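# Move the turned shaft from its stand into the rest

## Task

Take the turned shaft off the stand and put it into the rest so that it lies horizontal with its thicker end against the stop. Use a pocket of the rest that actually suits this shaft, since some do not. Lower it softly, because a hard landing ruins it. Release it only over the very bottom of the pocket, because a shaft let go beside the bottom slides in and may hit hard.

## Robot and tools

ROBOT. Two six-joint arms, left_arm and right_arm, each ending in a two-finger gripper whose fingers can fold. Scene frame: origin at table-top height midway between the nominal bases, +z up, +x out over the table, left_arm on the +y side. Calibrated bases: left_arm (-0.056, +0.307, 0) m, quat_wxyz (+1.000, 0, 0, +0.015); right_arm (+0.053, -0.429, 0) m, quat_wxyz (+1.000, 0, 0, +0.019). A lathe with a sliding door and a three-jaw chuck (facing +y) stands behind the bases toward -x; it is not needed here, and anything falling into its chip pan is lost. Gripper frame: fingers point along +z, open and close along y; end_effector_position is the spot between the closed pads, with fingertips about 33 mm beyond it at gaps up to 40 mm (9 mm when fully open).

THE ROW. Every arm command is one row of 18 numbers, each in [-1, 1], covering both arms even if one stays still: left_arm waist, shoulder, elbow, forearm roll, wrist pitch, wrist roll, then its gripper position, force_limit, speed; then the same nine for right_arm. The six joint numbers are scaled offsets, not poses: they count from the Joint targets shown when the call begins (not from the previous row), so repeating an offset moves further. Scale: 1.0 = 2.204 rad for waist and shoulder, 2.644 for elbow, 3.305 for forearm roll, wrist pitch, wrist roll. Stated joint ranges (rad): waist -3.491 to 3.491, shoulder -3.140 to 3.140, elbow -1.187 to 4.328, forearm roll -3.316 to 3.316, wrist pitch -3.140 to 3.140, wrist roll -3.927 to 3.927; asking more than 0.010 past an end refuses the call. Zeros for all six joints re-hold the current targets. The three gripper numbers are absolute commands: position +1 fully open (140 mm), pads meet near -0.8, -1 closes until blocked; force_limit from -1 (about 14 N) to +1 (about 58 N); speed from -1 (about 30 mm/s) to +1 (250 mm/s). Both start at +1. Faster closes grip much harder. To leave a gripper unchanged, resend its last three numbers; 0 is itself a command.

TOOLS.
execute_actions: actions is a list holding one action (or empty to get images and the scene number). Keys: rows (1 to 15 rows, each lasting one 1/30 s step), steps (1 to 450, default 15; after the last row the arms keep heading to that row's target), until (lathe fields door_state, chuck_state, seat_state, refusals, with "=", "!=", "<", "<=", ">", ">="), and lathe with door ("shut"/"open"), chuck ("clamp"/"open") or stop. cameras: list of names, ["all"], or [].
move: target is one row or a list of up to 15 rows, all offsets from the same starting Joint targets; joints follow synchronized paths, so grippers trace curves. speed: rad/s of the joint with farthest to go, 0.01 to 3.92, default 0.5 (one value or one per target). blend: corner rounding in rad for lists, 0 = stop at each. stop_force: 12 to 80 N, ends an arm's path when estimated push against its motion exceeds that; use a speed well below default and keep finger numbers identical across targets. zero (default true) re-zeros the force estimate before the move. blocking=false returns after about 0.5 s while the move runs (not allowed with stop_force). Result adds a move: line (done, off_target, moving, held, fault) and maybe limits=held.
wait: seconds 0 to 10; arms hold last commands.
stop: brakes a running move.
zoom_image: camera (cam_high, cam_low, cam_chuck, cam_machine, cam_left_wrist, cam_right_wrist) and region [x0, y0, x1, y1] in pixels of the latest full image, at most 504 by 504.
finished_scene: scene = the current scene number; ends it for good.

RESULTS. end_effector_position (m) and end_effector_quat_wxyz in the scene frame, accurate to a few centimetres. Joint positions, Joint velocities, Joint targets per arm in column order (rad, rad/s). Tool commands. object_status: 0 moving, 1 blocked while opening, 2 blocked while closing (a grip), 3 reached target or pads met. position_measured in counts: 3 open, about 75 = 100 mm, 139 = 60 mm, 200 = 20 mm, 230 pads touching. Flange force along gripper axes, noisy, includes held weight. Wrist depth: 7x7 median distances per wrist camera. Flags: "joint command not followed" (clearance check between arms), "joint sent to its limit", MOTOR HOT. Camera calibration (K, distortion, T_world_to_cam) is given per camera and may be slightly off.

CAUTIONS. Grip with the outer quarter of the pads; nearer the palm the fingers fold and a thin shaft may slip. Fingertips pushed into a surface fold easily, hiding contact. Choose a pocket that fits the shaft, lower slowly, and open only with the shaft resting at the pocket bottom, thick end at the stop. An outside force of 150 N or joint torque at its limit (144 N m big joints, 36 N m wrist joints) stops the arm for 10 s; the arms are stiff, so aim targets only slightly past a contact. Keep the arms and their grippers from touching each other. Holding loads stretched out heats motors. Loose parts may get nudged by outside pushes; never knock anything off the table.

Each tool is called after ">>>" by a JSON object that holds its "api" and its "payload".

## Session

>>> {"api": "execute_actions", "payload": {"actions": []}}

Scene clock: 0.00 s.
left_arm: end_effector_position=(+0.2335, +0.7715, +0.3487) position_measured=3 object_status=3 end_effector_quat_wxyz=(+0.024, +0.665, -0.110, +0.738) | right_arm: end_effector_position=(+0.0475, -0.0436, +0.1747) position_measured=3 object_status=3 end_effector_quat_wxyz=(+0.020, +0.821, -0.059, +0.567)
Joint positions: left_arm=[1.702 0.404 -0.462 1.352 -1.87 -1.015] | right_arm=[2.411 0.439 -0.347 0.571 -1.875 -1.186]
Joint velocities: within noise
Flange force (N): no reading
Wrist depth (mm): cam_left_wrist=[- - - 2591 - - - / - - 2895 3038 3326 - 3282 / 2675 2797 - - - 3418 3371 / - 135 2735 - 2895 134 2895 / - 110 2705 2537 846 125 90 / - 735 718 674 633 594 91 / - 596 559 533 504 484 -] | cam_right_wrist=[793 735 785 776 769 800 225 / 629 571 614 584 577 595 236 / 478 465 487 481 480 474 454 / 412 118 404 400 410 142 417 / 86 110 484 1193 1246 143 96 / - 1085 1100 1114 1095 1104 92 / - 1008 988 984 988 511 -]
Joint targets: left_arm=[1.702 0.404 -0.462 1.352 -1.870 -1.015] | right_arm=[2.411 0.439 -0.347 0.571 -1.875 -1.186]
Tool commands: left_gripper/position=+1.0 left_gripper/force_limit=+1.0 left_gripper/speed=+1.0 right_gripper/position=+1.0 right_gripper/force_limit=+1.0 right_gripper/speed=+1.0
lathe: door_state=shut chuck_state=open seat_state=open

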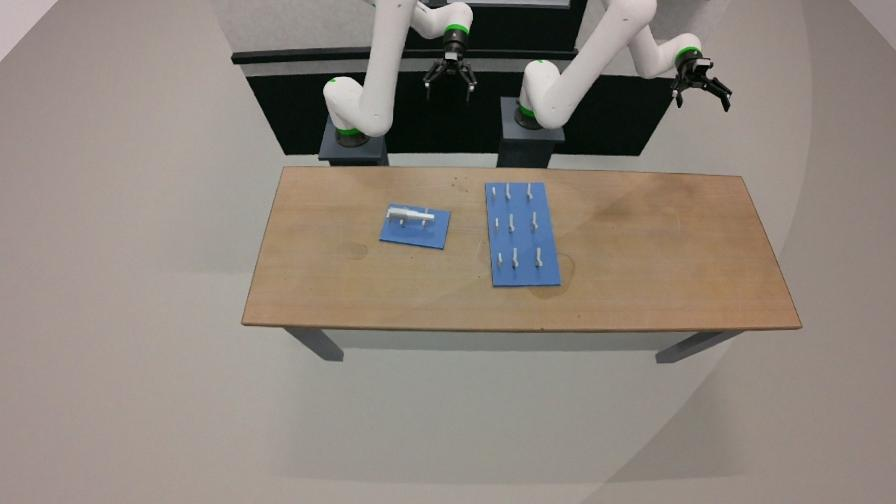

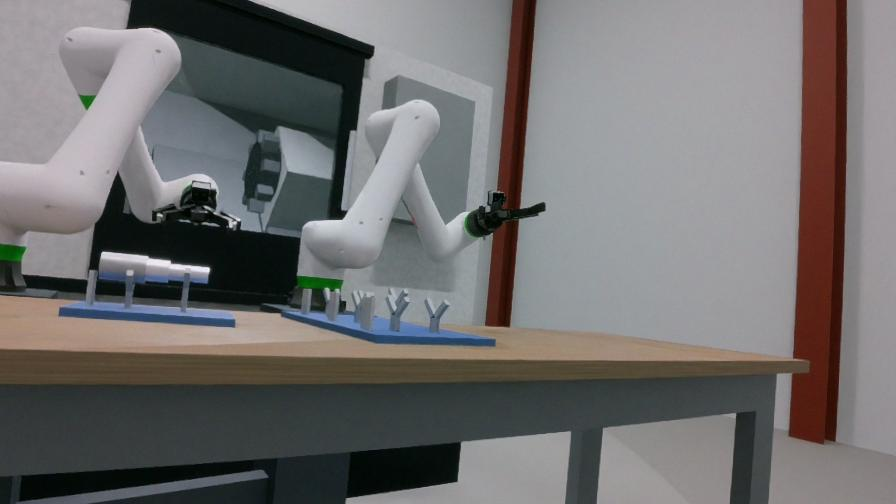

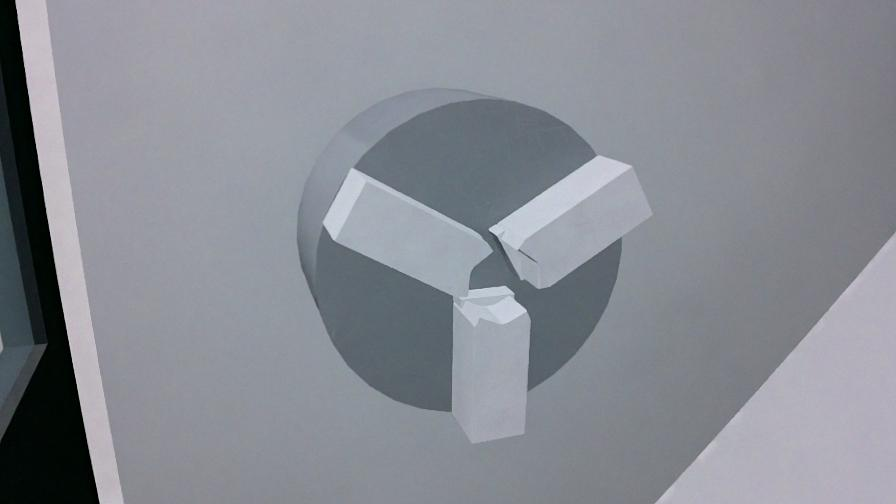

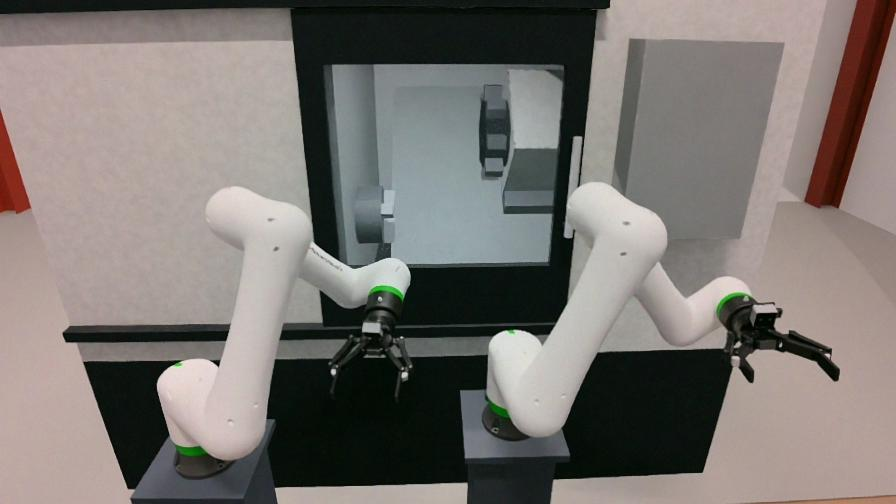

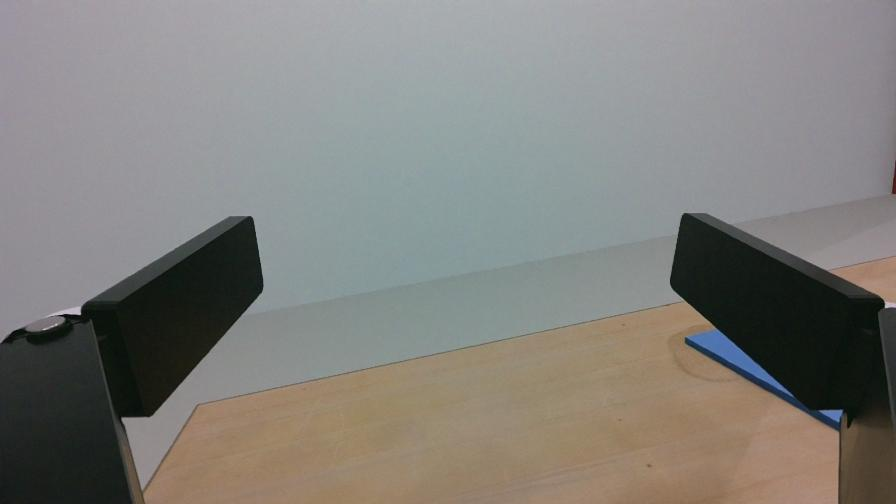

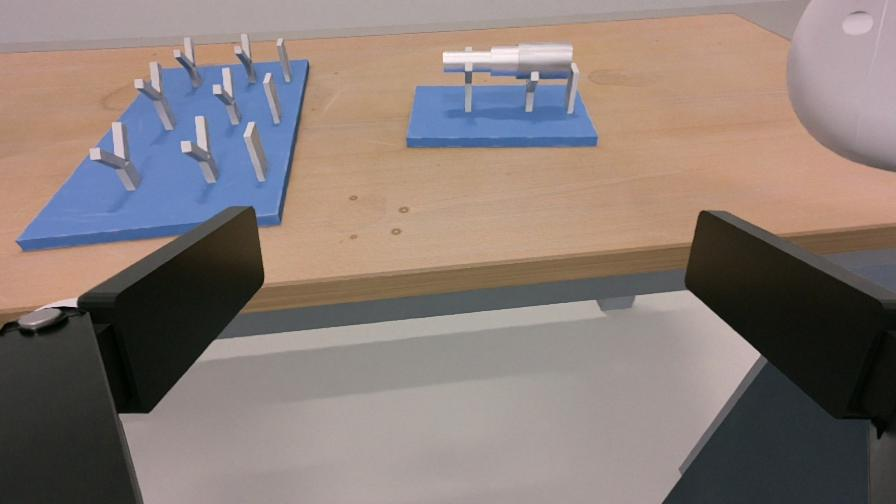

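>>> {"api": "zoom_image", "payload": {"camera": "cam_right_wrist", "region": [0, 20, 320, 260]}}

>>> {"api": "zoom_image", "payload": {"camera": "cam_right_wrist", "region": [390, 20, 620, 160]}}

>>> {"api": "zoom_image", "payload": {"camera": "cam_low", "region": [40, 230, 260, 340]}}

>>> {"api": "zoom_image", "payload": {"camera": "cam_low", "region": [270, 270, 510, 360]}}

>>> {"api": "zoom_image", "payload": {"camera": "cam_high", "region": [370, 170, 580, 300]}}

Scaled by 1.575 from the camera's 896x504 image, which has a finer 1280x720 frame.

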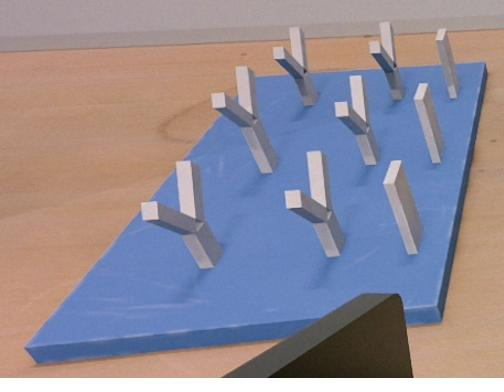

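Scaled by 2.191 from the camera's 896x504 image, which has a finer 1280x720 frame.

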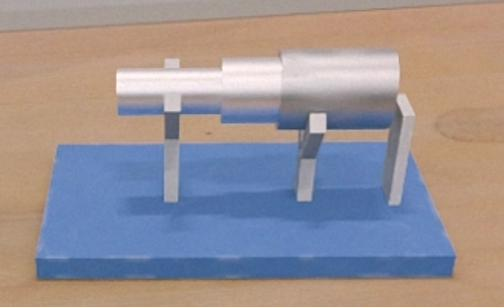

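Scaled by 2.291 from the camera's 896x504 image, which has a finer 1280x720 frame.

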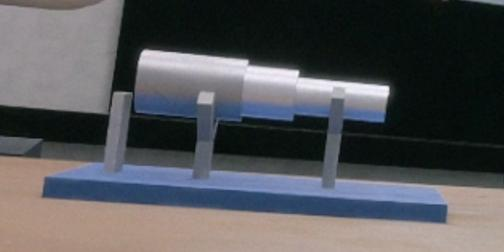

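Scaled by 2.100 from the camera's 896x504 image, which has a finer 1280x720 frame.

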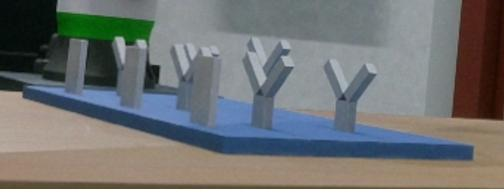

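Scaled by 2.400 from the camera's 896x504 image, which has a finer 1280x720 frame.

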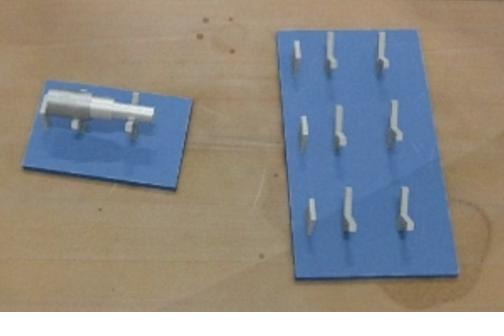

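>>> {"api": "move", "payload": {"target": [0,0,0,0,0,0,1,1,1,-0.5495,-0.2446,0.2069,-0.2575,0.0469,-0.2947,1,1,1], "speed": 0.8}}

>>> {"api": "move", "payload": {"target": [0,0,0,0,0,0,1,1,1,-0.5372,0.1815,-0.0378,-0.2572,0.0454,-0.2965,1,1,1], "speed": 0.8, "cameras": ["cam_right_wrist"]}}

Scene clock: 127.67 s.
left_arm: end_effector_position=(+0.2335, +0.7715, +0.3487) position_measured=3 object_status=3 end_effector_quat_wxyz=(+0.024, +0.665, -0.110, +0.738) | right_arm: end_effector_position=(+0.2190, -0.0312, +0.3462) position_measured=3 object_status=3 end_effector_quat_wxyz=(-0.062, -0.344, +0.926, +0.142)
Joint positions: left_arm=[1.702 0.404 -0.462 1.352 -1.87 -1.015] | right_arm=[1.201 -0.1 0.2 -0.28 -1.72 -2.16]
Flange force (N): left_arm=[0.9 1.6 3.7] | right_arm=[2.6 -3.8 2.7]
Wrist depth (mm): cam_left_wrist=[- - 2646 3038 - - - / 3371 - - - - 3418 - / - - 2895 - - - 3196 / - 118 3418 - 2646 134 2862 / - 110 2705 2591 840 125 90 / - 726 724 680 634 594 91 / - 594 564 532 507 484 -] | cam_right_wrist=[361 389 1032 903 1193 530 506 / 375 400 1090 947 615 519 399 / 388 417 452 1222 723 524 375 / 392 105 476 525 1462 134 363 / 86 110 499 546 640 143 96 / - 484 518 572 662 1846 92 / - 509 540 631 704 805 -]
Joint targets: left_arm=[1.702 0.404 -0.462 1.352 -1.870 -1.015] | right_arm=[1.200 -0.100 0.200 -0.280 -1.720 -2.160]
lathe: door_state=shut chuck_state=open seat_state=open
move: done

Scene clock: 129.67 s.
left_arm: end_effector_position=(+0.2335, +0.7715, +0.3487) position_measured=3 object_status=3 end_effector_quat_wxyz=(+0.024, +0.665, -0.110, +0.738) | right_arm: end_effector_position=(+0.5268, -0.1353, +0.2269) position_measured=3 object_status=3 end_effector_quat_wxyz=(-0.444, +0.616, +0.574, +0.306)
Joint positions: left_arm=[1.702 0.404 -0.462 1.352 -1.87 -1.015] | right_arm=[0.017 0.3 0.1 -1.13 -1.57 -3.14]
Flange force (N): left_arm=[1.1 1.6 3.8] | right_arm=[-1.3 -3.3 -1.1]
Wrist depth (mm): cam_left_wrist=[2895 - 2675 - 2797 3371 3115 / - 2705 - 2104 - - 3076 / - 2178 2486 - 3567 - - / - 119 - - 3326 134 2765 / - 110 2646 2564 843 125 90 / - 726 726 674 634 590 91 / - 594 563 533 506 484 -] | cam_right_wrist=[502 551 2874 837 739 684 1930 / 566 2386 781 653 576 544 1571 / 645 682 576 517 478 458 440 / 634 118 487 463 430 143 374 / 86 110 428 400 380 342 96 / - 390 376 281 331 321 92 / - 356 336 296 299 292 88]
Joint targets: left_arm=[1.702 0.404 -0.462 1.352 -1.870 -1.015] | right_arm=[0.017 0.300 0.100 -1.130 -1.570 -3.140]
lathe: door_state=shut chuck_state=open seat_state=open
move: done
camera_calibration:
cam_right_wrist: T_world_to_cam=[[0.979185, 0.0727894, -0.189471, -0.453156], [-0.0803951, -0.718049, -0.691334, 0.105184], [-0.186371, 0.692176, -0.697251, 0.4899], [0, 0, 0, 1]] pos_world=[0.543483, -0.230585, 0.328441]
Images, in order (width x height): cam_right_wrist 896x504.

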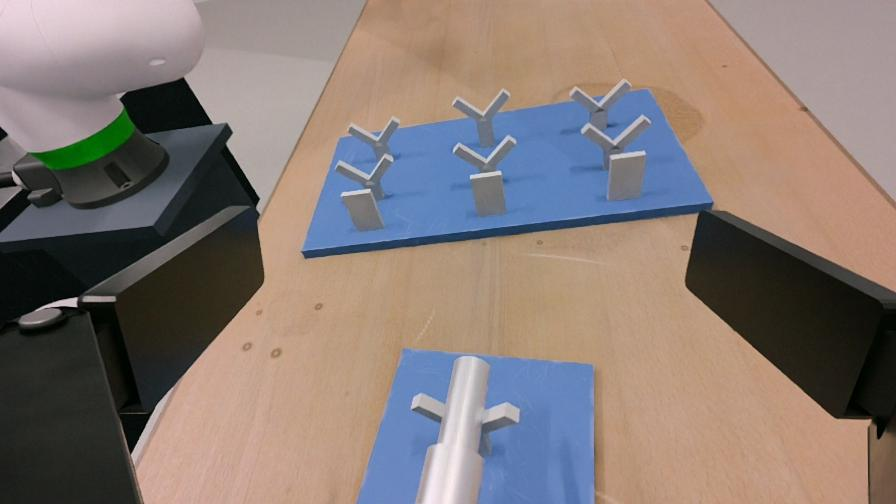

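>>> {"api": "zoom_image", "payload": {"camera": "cam_right_wrist", "region": [300, 80, 510, 260]}}

>>> {"api": "zoom_image", "payload": {"camera": "cam_right_wrist", "region": [430, 70, 670, 230]}}

>>> {"api": "zoom_image", "payload": {"camera": "cam_right_wrist", "region": [340, 340, 610, 504]}}

Scaled by 2.400 from the camera's 896x504 image, which has a finer 1280x720 frame.

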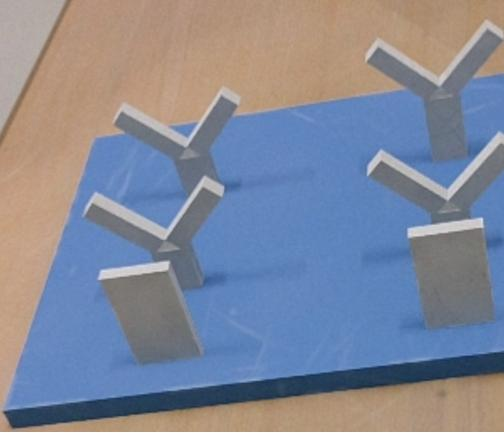

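Scaled by 2.100 from the camera's 896x504 image, which has a finer 1280x720 frame.

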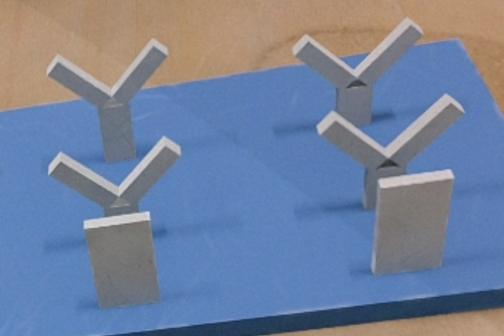

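Scaled by 1.867 from the camera's 896x504 image, which has a finer 1280x720 frame.

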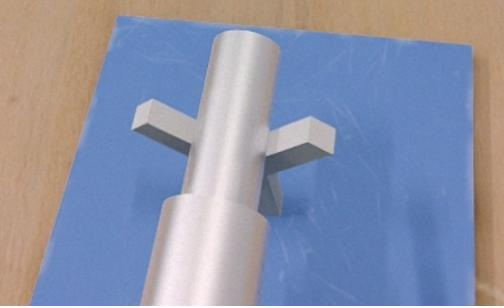

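>>> {"api": "move", "payload": {"target": [-0.9991,0.1683,0.5741,-0.4091,0.0054,0.426,1,1,1,-0.28,-0.2722,0.0378,0,0,0,1,1,1], "speed": 0.9, "cameras": ["cam_right_wrist","cam_left_wrist","cam_low"]}}

Scene clock: 185.20 s.
left_arm: end_effector_position=(+0.5093, -0.1260, +0.2406) position_measured=3 object_status=3 end_effector_quat_wxyz=(+0.000, -0.680, +0.733, +0.000) | right_arm: end_effector_position=(+0.5217, -0.4086, +0.5463) position_measured=3 object_status=3 end_effector_quat_wxyz=(-0.067, +0.652, +0.511, +0.555)
Joint positions: left_arm=[-0.499 0.775 1.056 0 -1.852 0.394] | right_arm=[-0.6 -0.3 0.2 -1.13 -1.57 -3.14]
Flange force (N): left_arm=no reading | right_arm=[-2.9 -1.8 -2.5]
Wrist depth (mm): cam_left_wrist=[329 332 332 316 329 334 965 / 347 347 348 333 347 352 1030 / 366 367 366 352 367 372 1065 / 1099 140 389 377 391 133 1075 / - 110 414 414 416 134 90 / - 436 433 433 431 439 91 / - 467 450 449 458 471 -] | cam_right_wrist=[795 291 2719 3201 - - - / 334 351 2409 2975 - - - / 648 731 1945 2342 3047 - - / 611 118 816 2090 2529 133 106 / 86 110 723 1806 2199 134 96 / - 573 655 1664 1976 2386 92 / - 529 589 697 1720 2161 -]
Joint targets: left_arm=[-0.499 0.775 1.056 0.000 -1.852 0.394] | right_arm=[-0.600 -0.300 0.200 -1.130 -1.570 -3.140]
lathe: door_state=shut chuck_state=open seat_state=open
move: done
camera_calibration:
cam_left_wrist: T_world_to_cam=[[-0.996817, 0.0797192, -0.000563947, 0.524354], [0.0743503, 0.932189, 0.354254, -0.00470199], [0.0287666, 0.353084, -0.935149, 0.393888], [0, 0, 0, 1]] pos_world=[0.511704, -0.176494, 0.370306]
cam_right_wrist: T_world_to_cam=[[0.748775, -0.449306, 0.4873, -0.830552], [-0.0805152, -0.791398, -0.605976, 0.0528058], [0.657916, 0.414504, -0.628755, 0.309441], [0, 0, 0, 1]] pos_world=[0.422561, -0.459646, 0.631289]
Images, in order (width x height): cam_low 896x504, cam_left_wrist 896x504, cam_right_wrist 896x504.

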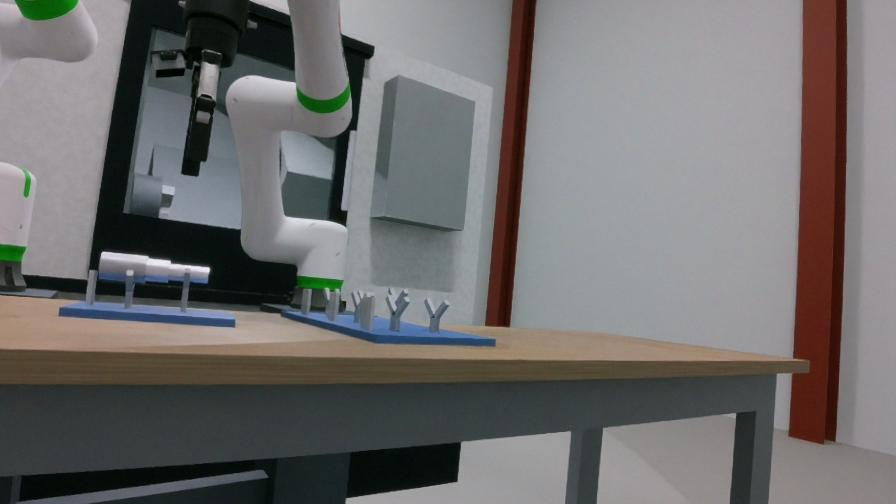

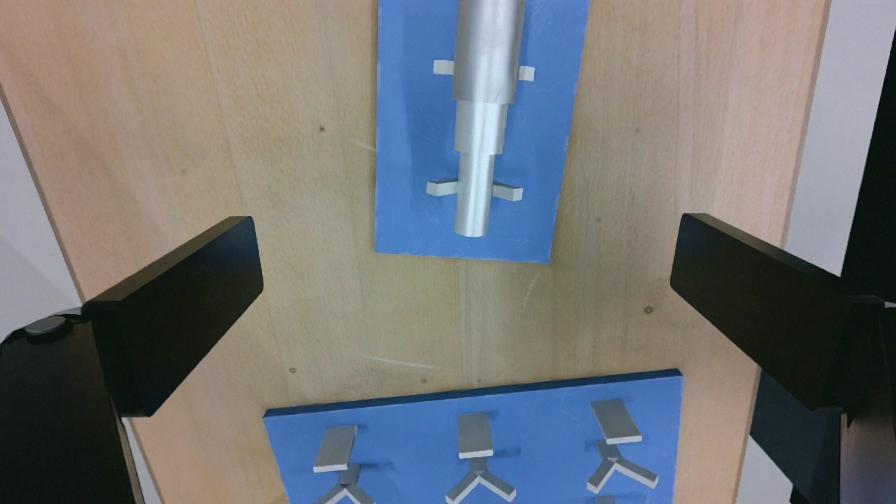

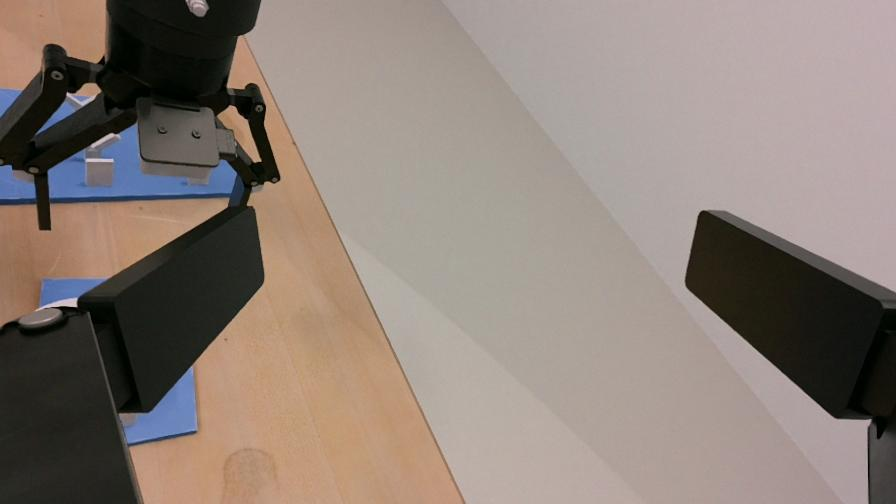

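>>> {"api": "zoom_image", "payload": {"camera": "cam_left_wrist", "region": [370, 0, 600, 270]}}

>>> {"api": "zoom_image", "payload": {"camera": "cam_left_wrist", "region": [250, 364, 690, 504]}}

Scaled by 1.867 from the camera's 896x504 image, which has a finer 1280x720 frame.

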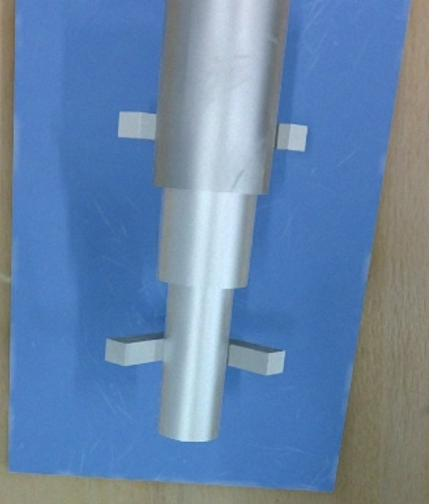

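Scaled by 1.145 from the camera's 896x504 image, which has a finer 1280x720 frame.

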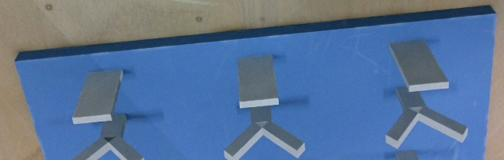

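>>> {"api": "move", "payload": {"target": [0,0,0,0,0,-0.9506,1,1,1,0,0,0,0,0,0,1,1,1], "speed": 1.2, "cameras": ["cam_left_wrist"]}}

>>> {"api": "zoom_image", "payload": {"camera": "cam_left_wrist", "region": [330, 0, 560, 250]}}

Scene clock: 227.20 s.
left_arm: end_effector_position=(+0.5091, -0.1261, +0.2407) position_measured=3 object_status=3 end_effector_quat_wxyz=(+0.000, +0.734, +0.680, +0.000) | right_arm: end_effector_position=(+0.5217, -0.4086, +0.5463) position_measured=3 object_status=3 end_effector_quat_wxyz=(-0.067, +0.652, +0.511, +0.555)
Joint positions: left_arm=[-0.499 0.775 1.056 0 -1.852 -2.749] | right_arm=[-0.6 -0.3 0.2 -1.13 -1.57 -3.14]
Flange force (N): left_arm=no reading | right_arm=[-2.8 -2.4 -2.0]
Wrist depth (mm): cam_left_wrist=[334 332 328 328 329 334 334 / 1013 348 346 335 351 351 351 / 1070 367 365 354 369 369 371 / 1109 140 384 370 392 134 392 / - 110 414 416 415 134 90 / - 435 439 440 443 449 91 / - 470 473 472 472 476 -] | cam_right_wrist=[785 290 2719 3512 - - - / 335 349 2364 2941 - - - / 652 737 1976 2504 2975 - - / 606 118 837 2107 2662 133 109 / 86 110 720 1846 2238 134 96 / - 581 662 1642 1976 2342 92 / - 532 596 699 1744 2107 -]
Joint targets: left_arm=[-0.499 0.775 1.056 0.000 -1.852 -2.749] | right_arm=[-0.600 -0.300 0.200 -1.130 -1.570 -3.140]
lathe: door_state=shut chuck_state=open seat_state=open
move: done
camera_calibration:
cam_left_wrist: T_world_to_cam=[[0.996749, -0.0805678, -0.000235473, -0.511053], [-0.0752536, -0.93204, 0.354454, -0.163631], [-0.028777, -0.353284, -0.935073, 0.334227], [0, 0, 0, 1]] pos_world=[0.506696, -0.075608, 0.370406]
Images, in order (width x height): cam_left_wrist 896x504.

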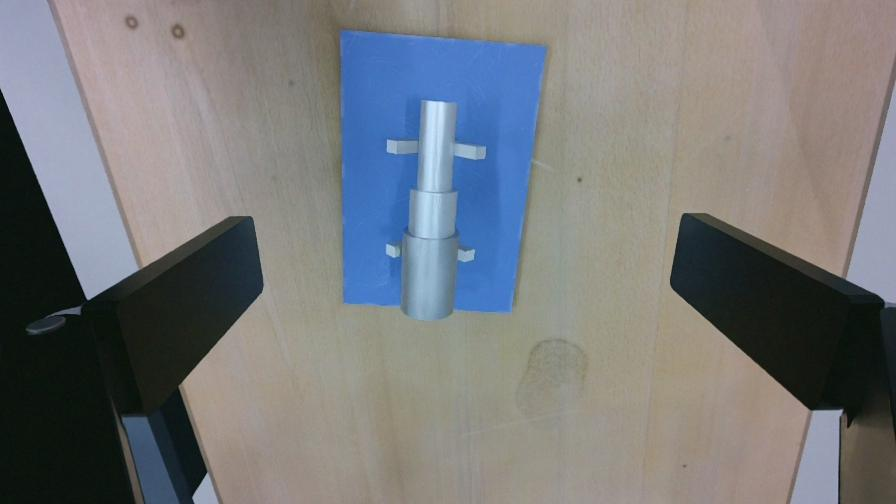

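Scaled by 2.016 from the camera's 896x504 image, which has a finer 1280x720 frame.

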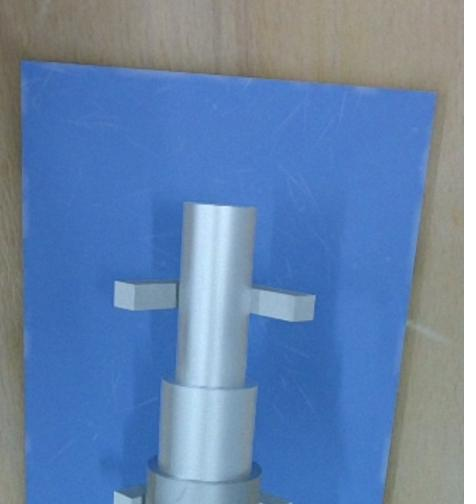

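>>> {"api": "move", "payload": {"target": [-0.0170,-0.0242,-0.0958,0,0.0605,-0.0106,0.1,1,-0.5,0,0,0,0,0,0,1,1,1], "speed": 0.4, "cameras": ["cam_left_wrist","cam_low","cam_right_wrist"]}}

>>> {"api": "zoom_image", "payload": {"camera": "cam_left_wrist", "region": [280, 0, 620, 300]}}

Scene clock: 323.53 s.
left_arm: end_effector_position=(+0.4920, -0.1468, +0.1712) position_measured=117 object_status=0 end_effector_quat_wxyz=(+0.000, +0.758, +0.652, +0.000) | right_arm: end_effector_position=(+0.5217, -0.4086, +0.5463) position_measured=3 object_status=3 end_effector_quat_wxyz=(-0.067, +0.652, +0.511, +0.555)
Joint positions: left_arm=[-0.537 0.722 0.803 0 -1.652 -2.784] | right_arm=[-0.6 -0.3 0.2 -1.13 -1.57 -3.14]
Flange force (N): left_arm=[1.7 -6.1 2.2] | right_arm=[-2.4 -3.1 -2.5]
Wrist depth (mm): cam_left_wrist=[269 269 265 260 265 272 273 / 283 283 280 268 280 286 286 / 299 299 296 282 295 303 302 / 323 316 149 235 153 315 320 / - 86 123 316 321 79 331 / - - 360 361 361 - 76 / - - 385 386 386 - 68] | cam_right_wrist=[263 263 2749 3613 - - - / 311 298 2299 3122 - - - / 352 381 894 2479 3122 - - / 556 118 805 2073 2634 134 106 / 86 110 720 1781 2907 134 96 / - 573 653 1601 1960 2299 92 / - 534 604 706 1697 2056 -]
Joint targets: left_arm=[-0.537 0.722 0.803 0.000 -1.652 -2.784] | right_arm=[-0.600 -0.300 0.200 -1.130 -1.570 -3.140]
lathe: door_state=shut chuck_state=open seat_state=open
move: done
camera_calibration:
cam_left_wrist: T_world_to_cam=[[0.988292, -0.152576, -0.000219781, -0.502012], [-0.142588, -0.92411, 0.354528, -0.125162], [-0.0542955, -0.350345, -0.935045, 0.274472], [0, 0, 0, 1]] pos_world=[0.49319, -0.0960984, 0.300906]
cam_right_wrist: T_world_to_cam=[[0.748696, -0.449354, 0.487375, -0.830638], [-0.0805613, -0.791428, -0.605931, 0.0528438], [0.658, 0.414394, -0.628739, 0.309409], [0, 0, 0, 1]] pos_world=[0.422561, -0.459646, 0.63139]
Images, in order (width x height): cam_low 896x504, cam_left_wrist 896x504, cam_right_wrist 896x504.

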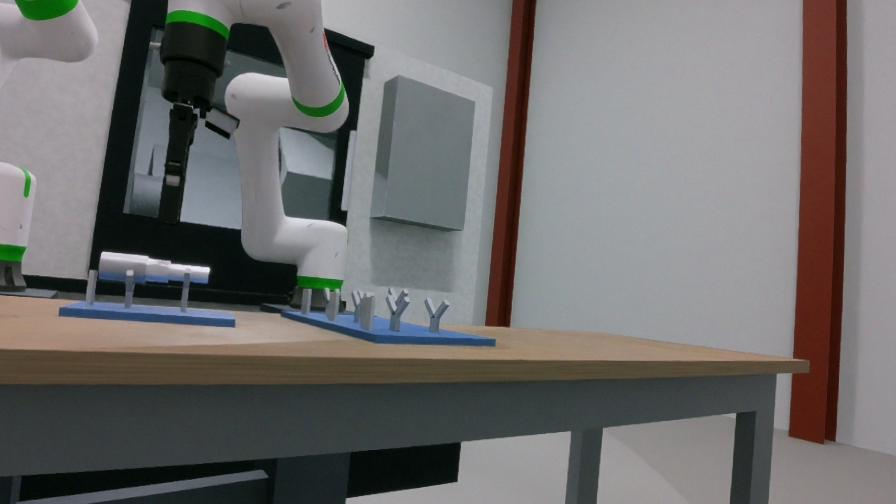

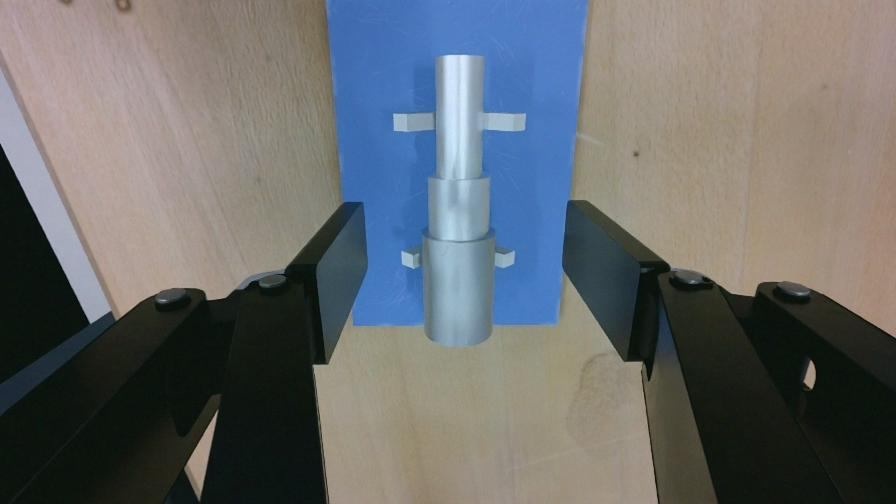

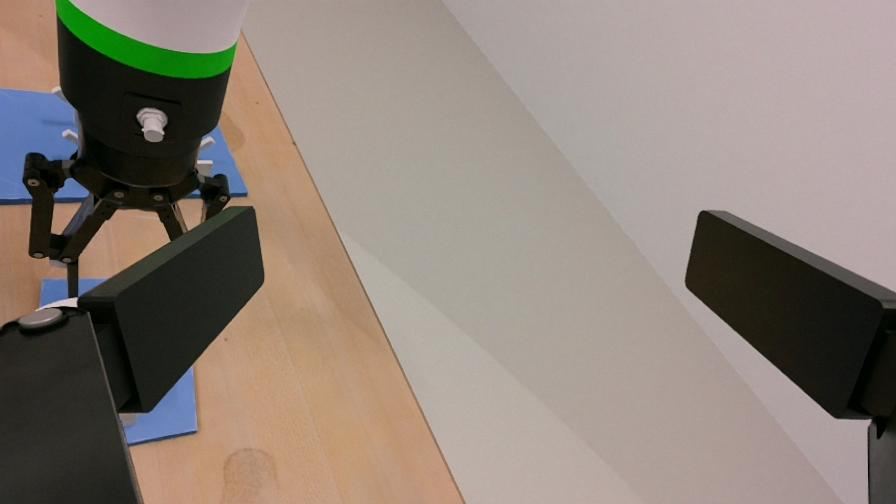

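Scaled by 1.482 from the camera's 896x504 image, which has a finer 1280x720 frame.

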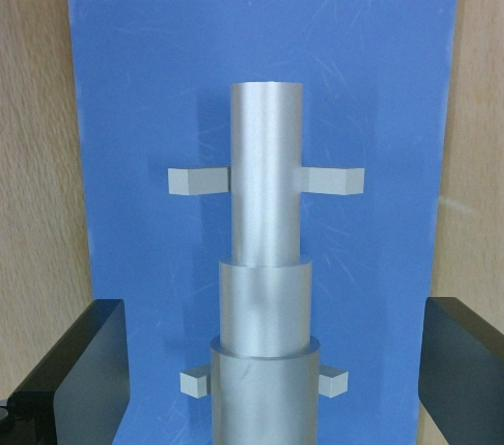

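>>> {"api": "move", "payload": {"target": [-0.0016,0.0030,-0.0645,0,0.0537,0.0012,0.1,1,-0.5,0,0,0,0,0,0,1,1,1], "speed": 0.12, "cameras": ["cam_left_wrist","cam_low"]}}

>>> {"api": "zoom_image", "payload": {"camera": "cam_low", "region": [40, 180, 260, 340]}}

Scene clock: 350.03 s.
left_arm: end_effector_position=(+0.4918, -0.1495, +0.0931) position_measured=117 object_status=3 end_effector_quat_wxyz=(+0.000, +0.758, +0.653, +0.000) | right_arm: end_effector_position=(+0.5217, -0.4086, +0.5463) position_measured=3 object_status=3 end_effector_quat_wxyz=(-0.067, +0.652, +0.511, +0.555)
Joint positions: left_arm=[-0.54 0.728 0.632 0 -1.474 -2.78] | right_arm=[-0.6 -0.3 0.2 -1.13 -1.57 -3.14]
Flange force (N): left_arm=[0.2 -4.5 0.3] | right_arm=[-2.6 -2.5 -2.5]
Wrist depth (mm): cam_left_wrist=[201 201 192 187 191 202 202 / 211 211 201 139 201 212 213 / 223 223 214 147 212 224 225 / 235 236 148 149 152 234 238 / - 86 123 155 232 79 247 / - - 268 165 268 - 76 / - - 286 287 287 - 68] | cam_right_wrist=[246 258 2662 3775 - - - / 295 292 2342 2975 - - - / 357 341 1991 2386 2907 - - / 396 119 829 2090 2842 133 106 / 86 110 731 1887 2386 133 96 / - 572 659 1601 2056 2479 92 / - 535 591 695 1732 2073 -]
Joint targets: left_arm=[-0.540 0.728 0.632 0.000 -1.474 -2.780] | right_arm=[-0.600 -0.300 0.200 -1.130 -1.570 -3.140]
lathe: door_state=shut chuck_state=open seat_state=open
move: done
camera_calibration:
cam_left_wrist: T_world_to_cam=[[0.988367, -0.152089, -0.0000680733, -0.502267], [-0.142184, -0.924153, 0.354578, -0.100247], [-0.0539904, -0.350443, -0.935027, 0.200417], [0, 0, 0, 1]] pos_world=[0.492991, -0.098798, 0.222907]
Images, in order (width x height): cam_low 896x504, cam_left_wrist 896x504.

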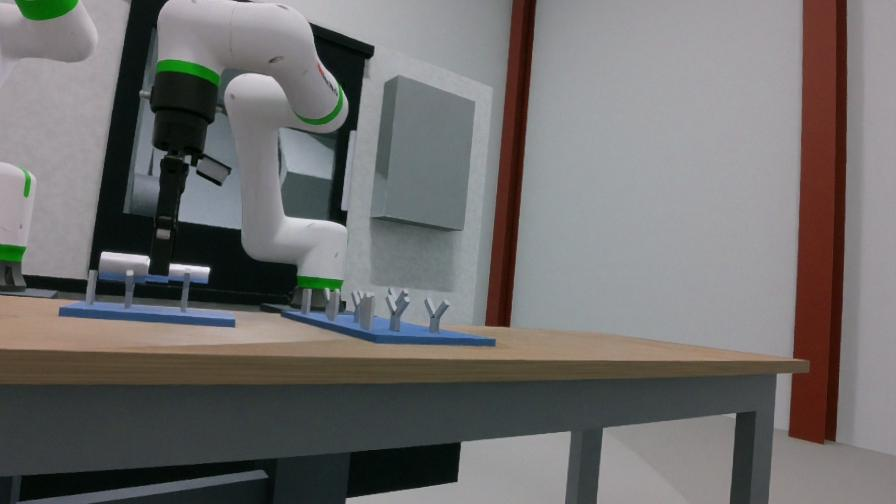

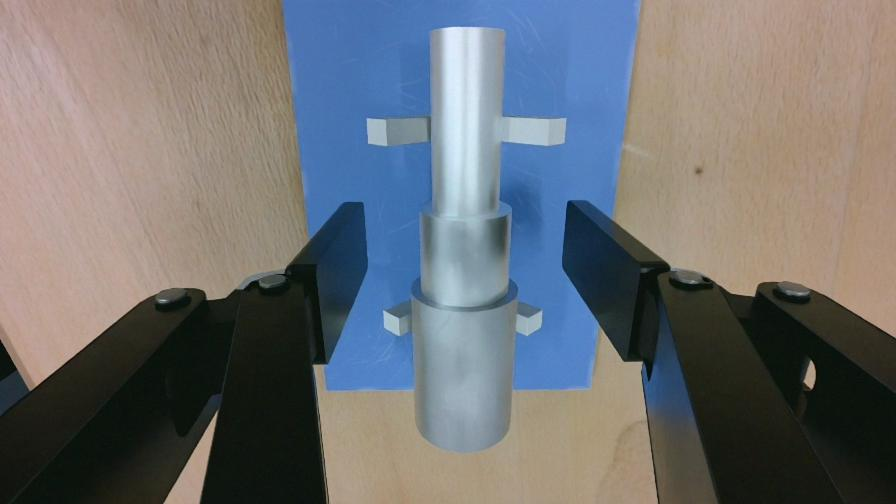

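Scaled by 2.291 from the camera's 896x504 image, which has a finer 1280x720 frame.

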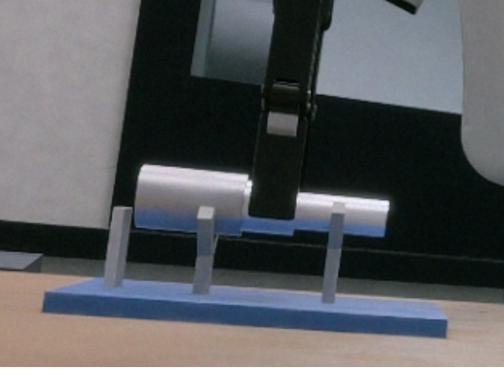

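>>> {"api": "execute_actions", "payload": {"actions": [{"rows":[[0,0,0,0,0,0,-1,0.5,-1,0,0,0,0,0,0,1,1,1]],"steps":100}], "cameras": ["cam_left_wrist","cam_low"]}}

>>> {"api": "zoom_image", "payload": {"camera": "cam_low", "region": [40, 180, 260, 340]}}

Scene clock: 363.70 s.
left_arm: end_effector_position=(+0.4918, -0.1495, +0.0932) position_measured=184 object_status=2 end_effector_quat_wxyz=(+0.000, +0.758, +0.653, +0.000) | right_arm: end_effector_position=(+0.5217, -0.4086, +0.5463) position_measured=3 object_status=3 end_effector_quat_wxyz=(-0.067, +0.652, +0.511, +0.555)
Joint positions: left_arm=[-0.54 0.728 0.632 0 -1.474 -2.78] | right_arm=[-0.6 -0.3 0.2 -1.13 -1.57 -3.14]
Flange force (N): left_arm=[7.1 -24.4 -13.8] | right_arm=[-3.0 -3.3 -2.4]
Wrist depth (mm): cam_left_wrist=[201 201 192 187 191 202 202 / 211 212 200 139 199 213 213 / 223 223 214 147 213 225 225 / 236 237 231 147 222 237 238 / 250 - 86 153 79 90 253 / - - 68 163 - - - / - - - 288 - 71 -] | cam_right_wrist=[247 258 2690 3011 - - - / 292 293 2278 2941 - - - / 359 343 1991 2479 - - - / 556 118 811 2039 2554 134 106 / 86 110 723 1675 2320 134 96 / - 571 662 1664 2023 2238 92 / - 535 601 697 1697 2107 -]
Joint targets: left_arm=[-0.540 0.728 0.632 0.000 -1.474 -2.780] | right_arm=[-0.600 -0.300 0.200 -1.130 -1.570 -3.140]
lathe: door_state=shut chuck_state=open seat_state=open
camera_calibration:
cam_left_wrist: T_world_to_cam=[[0.98837, -0.152069, 0.0000296527, -0.502289], [-0.1422, -0.924156, 0.354564, -0.100236], [-0.0538908, -0.350445, -0.935032, 0.200369], [0, 0, 0, 1]] pos_world=[0.492992, -0.098798, 0.222907]
Images, in order (width x height): cam_low 896x504, cam_left_wrist 896x504.

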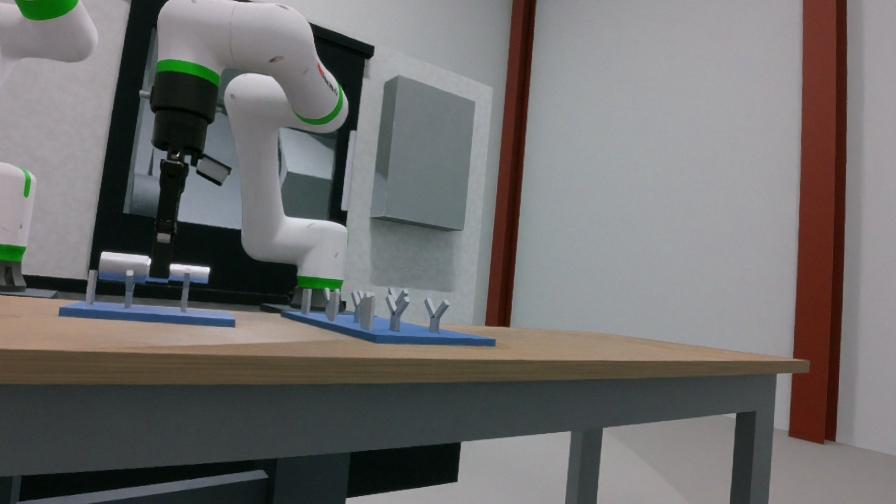

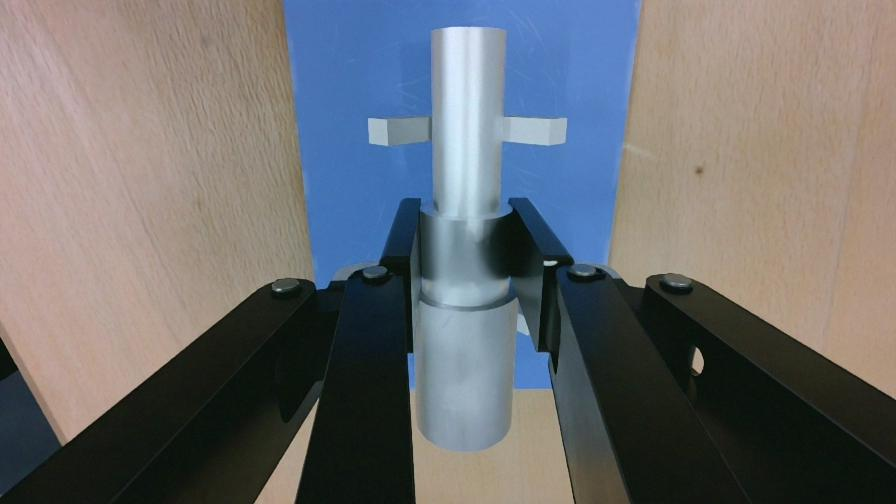

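Scaled by 2.291 from the camera's 896x504 image, which has a finer 1280x720 frame.

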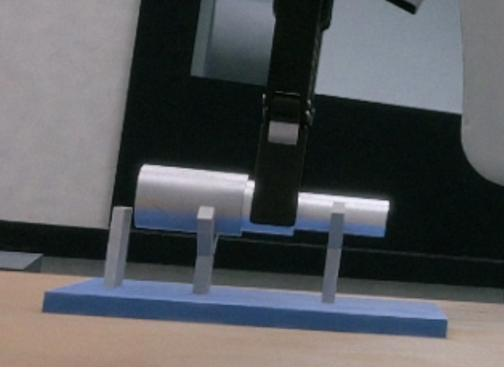

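>>> {"api": "move", "payload": {"target": [0,0,0.0105,0,-0.0087,0,-1,0.5,-1,0,0,0,0,0,0,1,1,1], "speed": 0.03, "cameras": ["cam_left_wrist","cam_low"]}}

>>> {"api": "zoom_image", "payload": {"camera": "cam_low", "region": [40, 180, 260, 340]}}

Scene clock: 372.40 s.
left_arm: end_effector_position=(+0.4924, -0.1498, +0.1051) position_measured=184 object_status=2 end_effector_quat_wxyz=(+0.000, +0.758, +0.653, +0.000) | right_arm: end_effector_position=(+0.5217, -0.4086, +0.5463) position_measured=3 object_status=3 end_effector_quat_wxyz=(-0.067, +0.652, +0.511, +0.555)
Joint positions: left_arm=[-0.54 0.728 0.66 0 -1.503 -2.78] | right_arm=[-0.6 -0.3 0.2 -1.13 -1.57 -3.14]
Flange force (N): left_arm=[1.9 -6.1 4.8] | right_arm=[-3.3 -3.1 -3.1]
Wrist depth (mm): cam_left_wrist=[211 212 204 198 202 213 212 / 222 223 214 140 212 224 224 / 234 235 228 150 227 236 236 / 248 249 236 147 235 250 250 / 263 - 86 153 79 90 267 / - - 68 163 - - - / - - - 302 - 71 -] | cam_right_wrist=[251 254 2719 3775 - - - / 297 293 2218 3122 2719 - - / 612 342 1960 2455 2607 - - / 390 118 816 2143 2690 133 106 / 86 110 720 1860 2320 134 96 / - 572 647 1632 1901 2364 92 / - 531 598 697 1732 2143 -]
Joint targets: left_arm=[-0.540 0.728 0.660 0.000 -1.503 -2.780] | right_arm=[-0.600 -0.300 0.200 -1.130 -1.570 -3.140]
lathe: door_state=shut chuck_state=open seat_state=open
move: done
camera_calibration:
cam_left_wrist: T_world_to_cam=[[0.988357, -0.152147, -0.000847998, -0.502736], [-0.141981, -0.924293, 0.354293, -0.104832], [-0.0546886, -0.350048, -0.935134, 0.211938], [0, 0, 0, 1]] pos_world=[0.493589, -0.0991969, 0.234905]
Images, in order (width x height): cam_low 896x504, cam_left_wrist 896x504.

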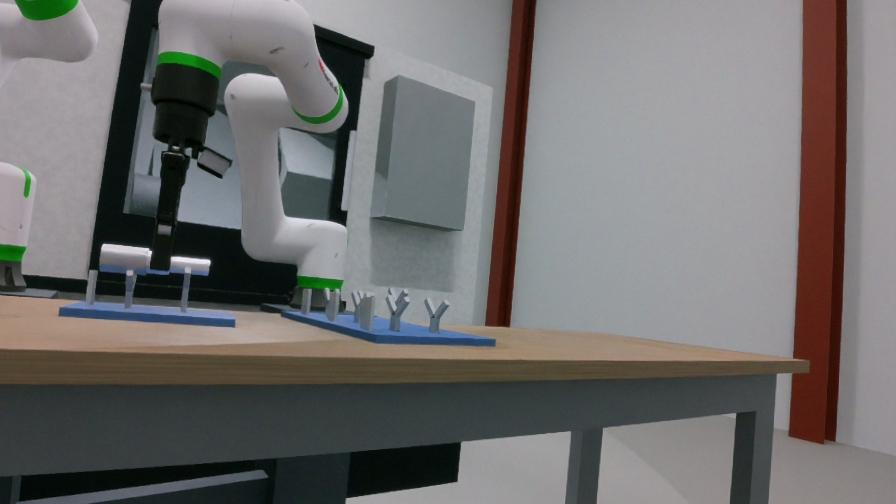

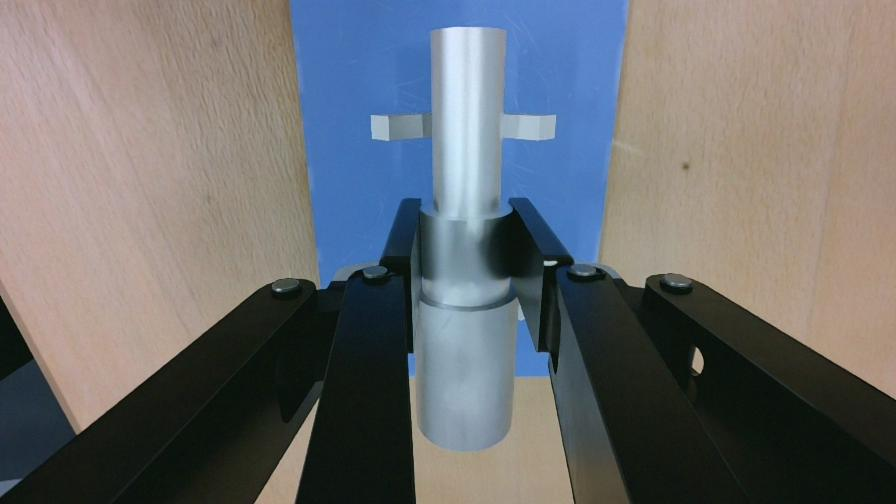

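Scaled by 2.291 from the camera's 896x504 image, which has a finer 1280x720 frame.

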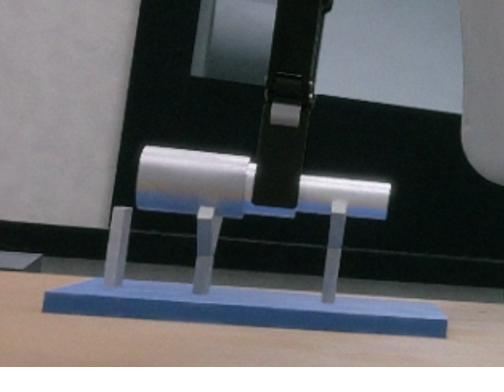

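>>> {"api": "move", "payload": {"target": [[0,0.0057,0.0923,0,-0.07,0,-1,0.5,-1,0,0,0,0,0,0,1,1,1],[0.4421,-0.2883,-0.1938,0,-0.0372,-0.2408,-1,0.5,-1,0,0,0,0,0,0,1,1,1]], "speed": [0.2,0.5], "blend": [0.05,0], "cameras": ["cam_left_wrist"]}}

>>> {"api": "zoom_image", "payload": {"camera": "cam_left_wrist", "region": [430, 60, 760, 300]}}

Scene clock: 431.27 s.
left_arm: end_effector_position=(+0.4197, +0.3992, +0.2601) position_measured=184 object_status=2 end_effector_quat_wxyz=(+0.000, +0.697, +0.718, +0.000) | right_arm: end_effector_position=(+0.5217, -0.4086, +0.5463) position_measured=3 object_status=3 end_effector_quat_wxyz=(-0.067, +0.652, +0.511, +0.555)
Joint positions: left_arm=[0.434 0.093 0.148 0 -1.626 -3.576] | right_arm=[-0.6 -0.3 0.2 -1.13 -1.57 -3.14]
Flange force (N): left_arm=[-3.3 -3.5 5.2] | right_arm=[-2.8 -3.2 -3.5]
Wrist depth (mm): cam_left_wrist=[984 969 351 342 351 349 353 / 629 529 368 138 370 369 371 / 449 557 388 147 388 389 391 / 419 600 401 147 400 401 416 / 436 - 86 153 79 90 440 / - - 68 163 - - - / - - - 499 - 71 -] | cam_right_wrist=[829 1000 2634 3665 - - - / 718 872 2218 2874 - - - / 655 742 1991 2554 3084 - - / 609 118 818 2073 2581 134 106 / 86 110 729 1976 2320 133 96 / - 572 657 1621 1930 2342 92 / - 528 594 697 1697 2107 -]
Joint targets: left_arm=[0.434 0.093 0.148 0.000 -1.626 -3.576] | right_arm=[-0.600 -0.300 0.200 -1.130 -1.570 -3.140]
lathe: door_state=shut chuck_state=open seat_state=open
move: done
camera_calibration:
cam_left_wrist: T_world_to_cam=[[0.999675, 0.0254601, -0.000920424, -0.422883], [0.0241317, -0.934698, 0.354623, 0.271784], [0.00816839, -0.35453, -0.935009, 0.520504], [0, 0, 0, 1]] pos_world=[0.411936, 0.449337, 0.389906]
Images, in order (width x height): cam_left_wrist 896x504.

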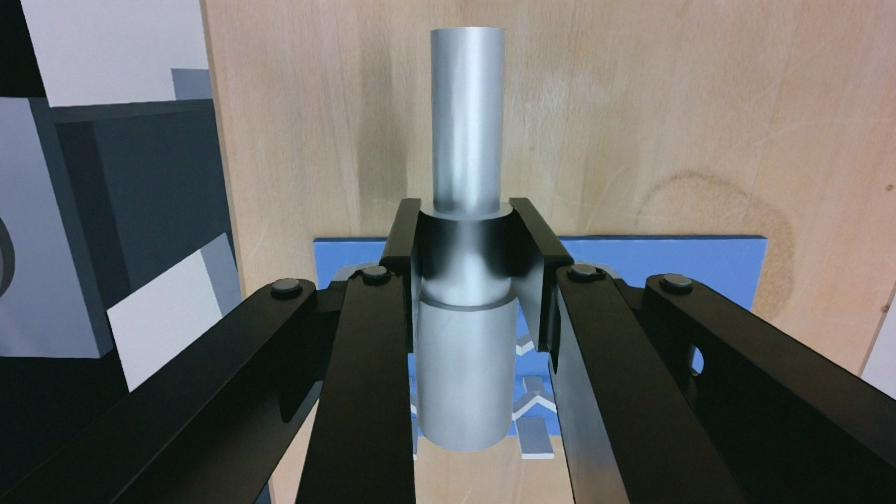

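Scaled by 1.527 from the camera's 896x504 image, which has a finer 1280x720 frame.

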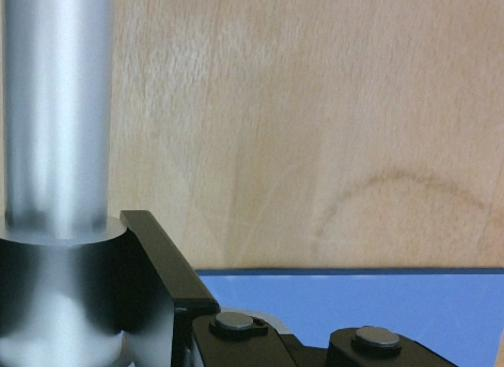

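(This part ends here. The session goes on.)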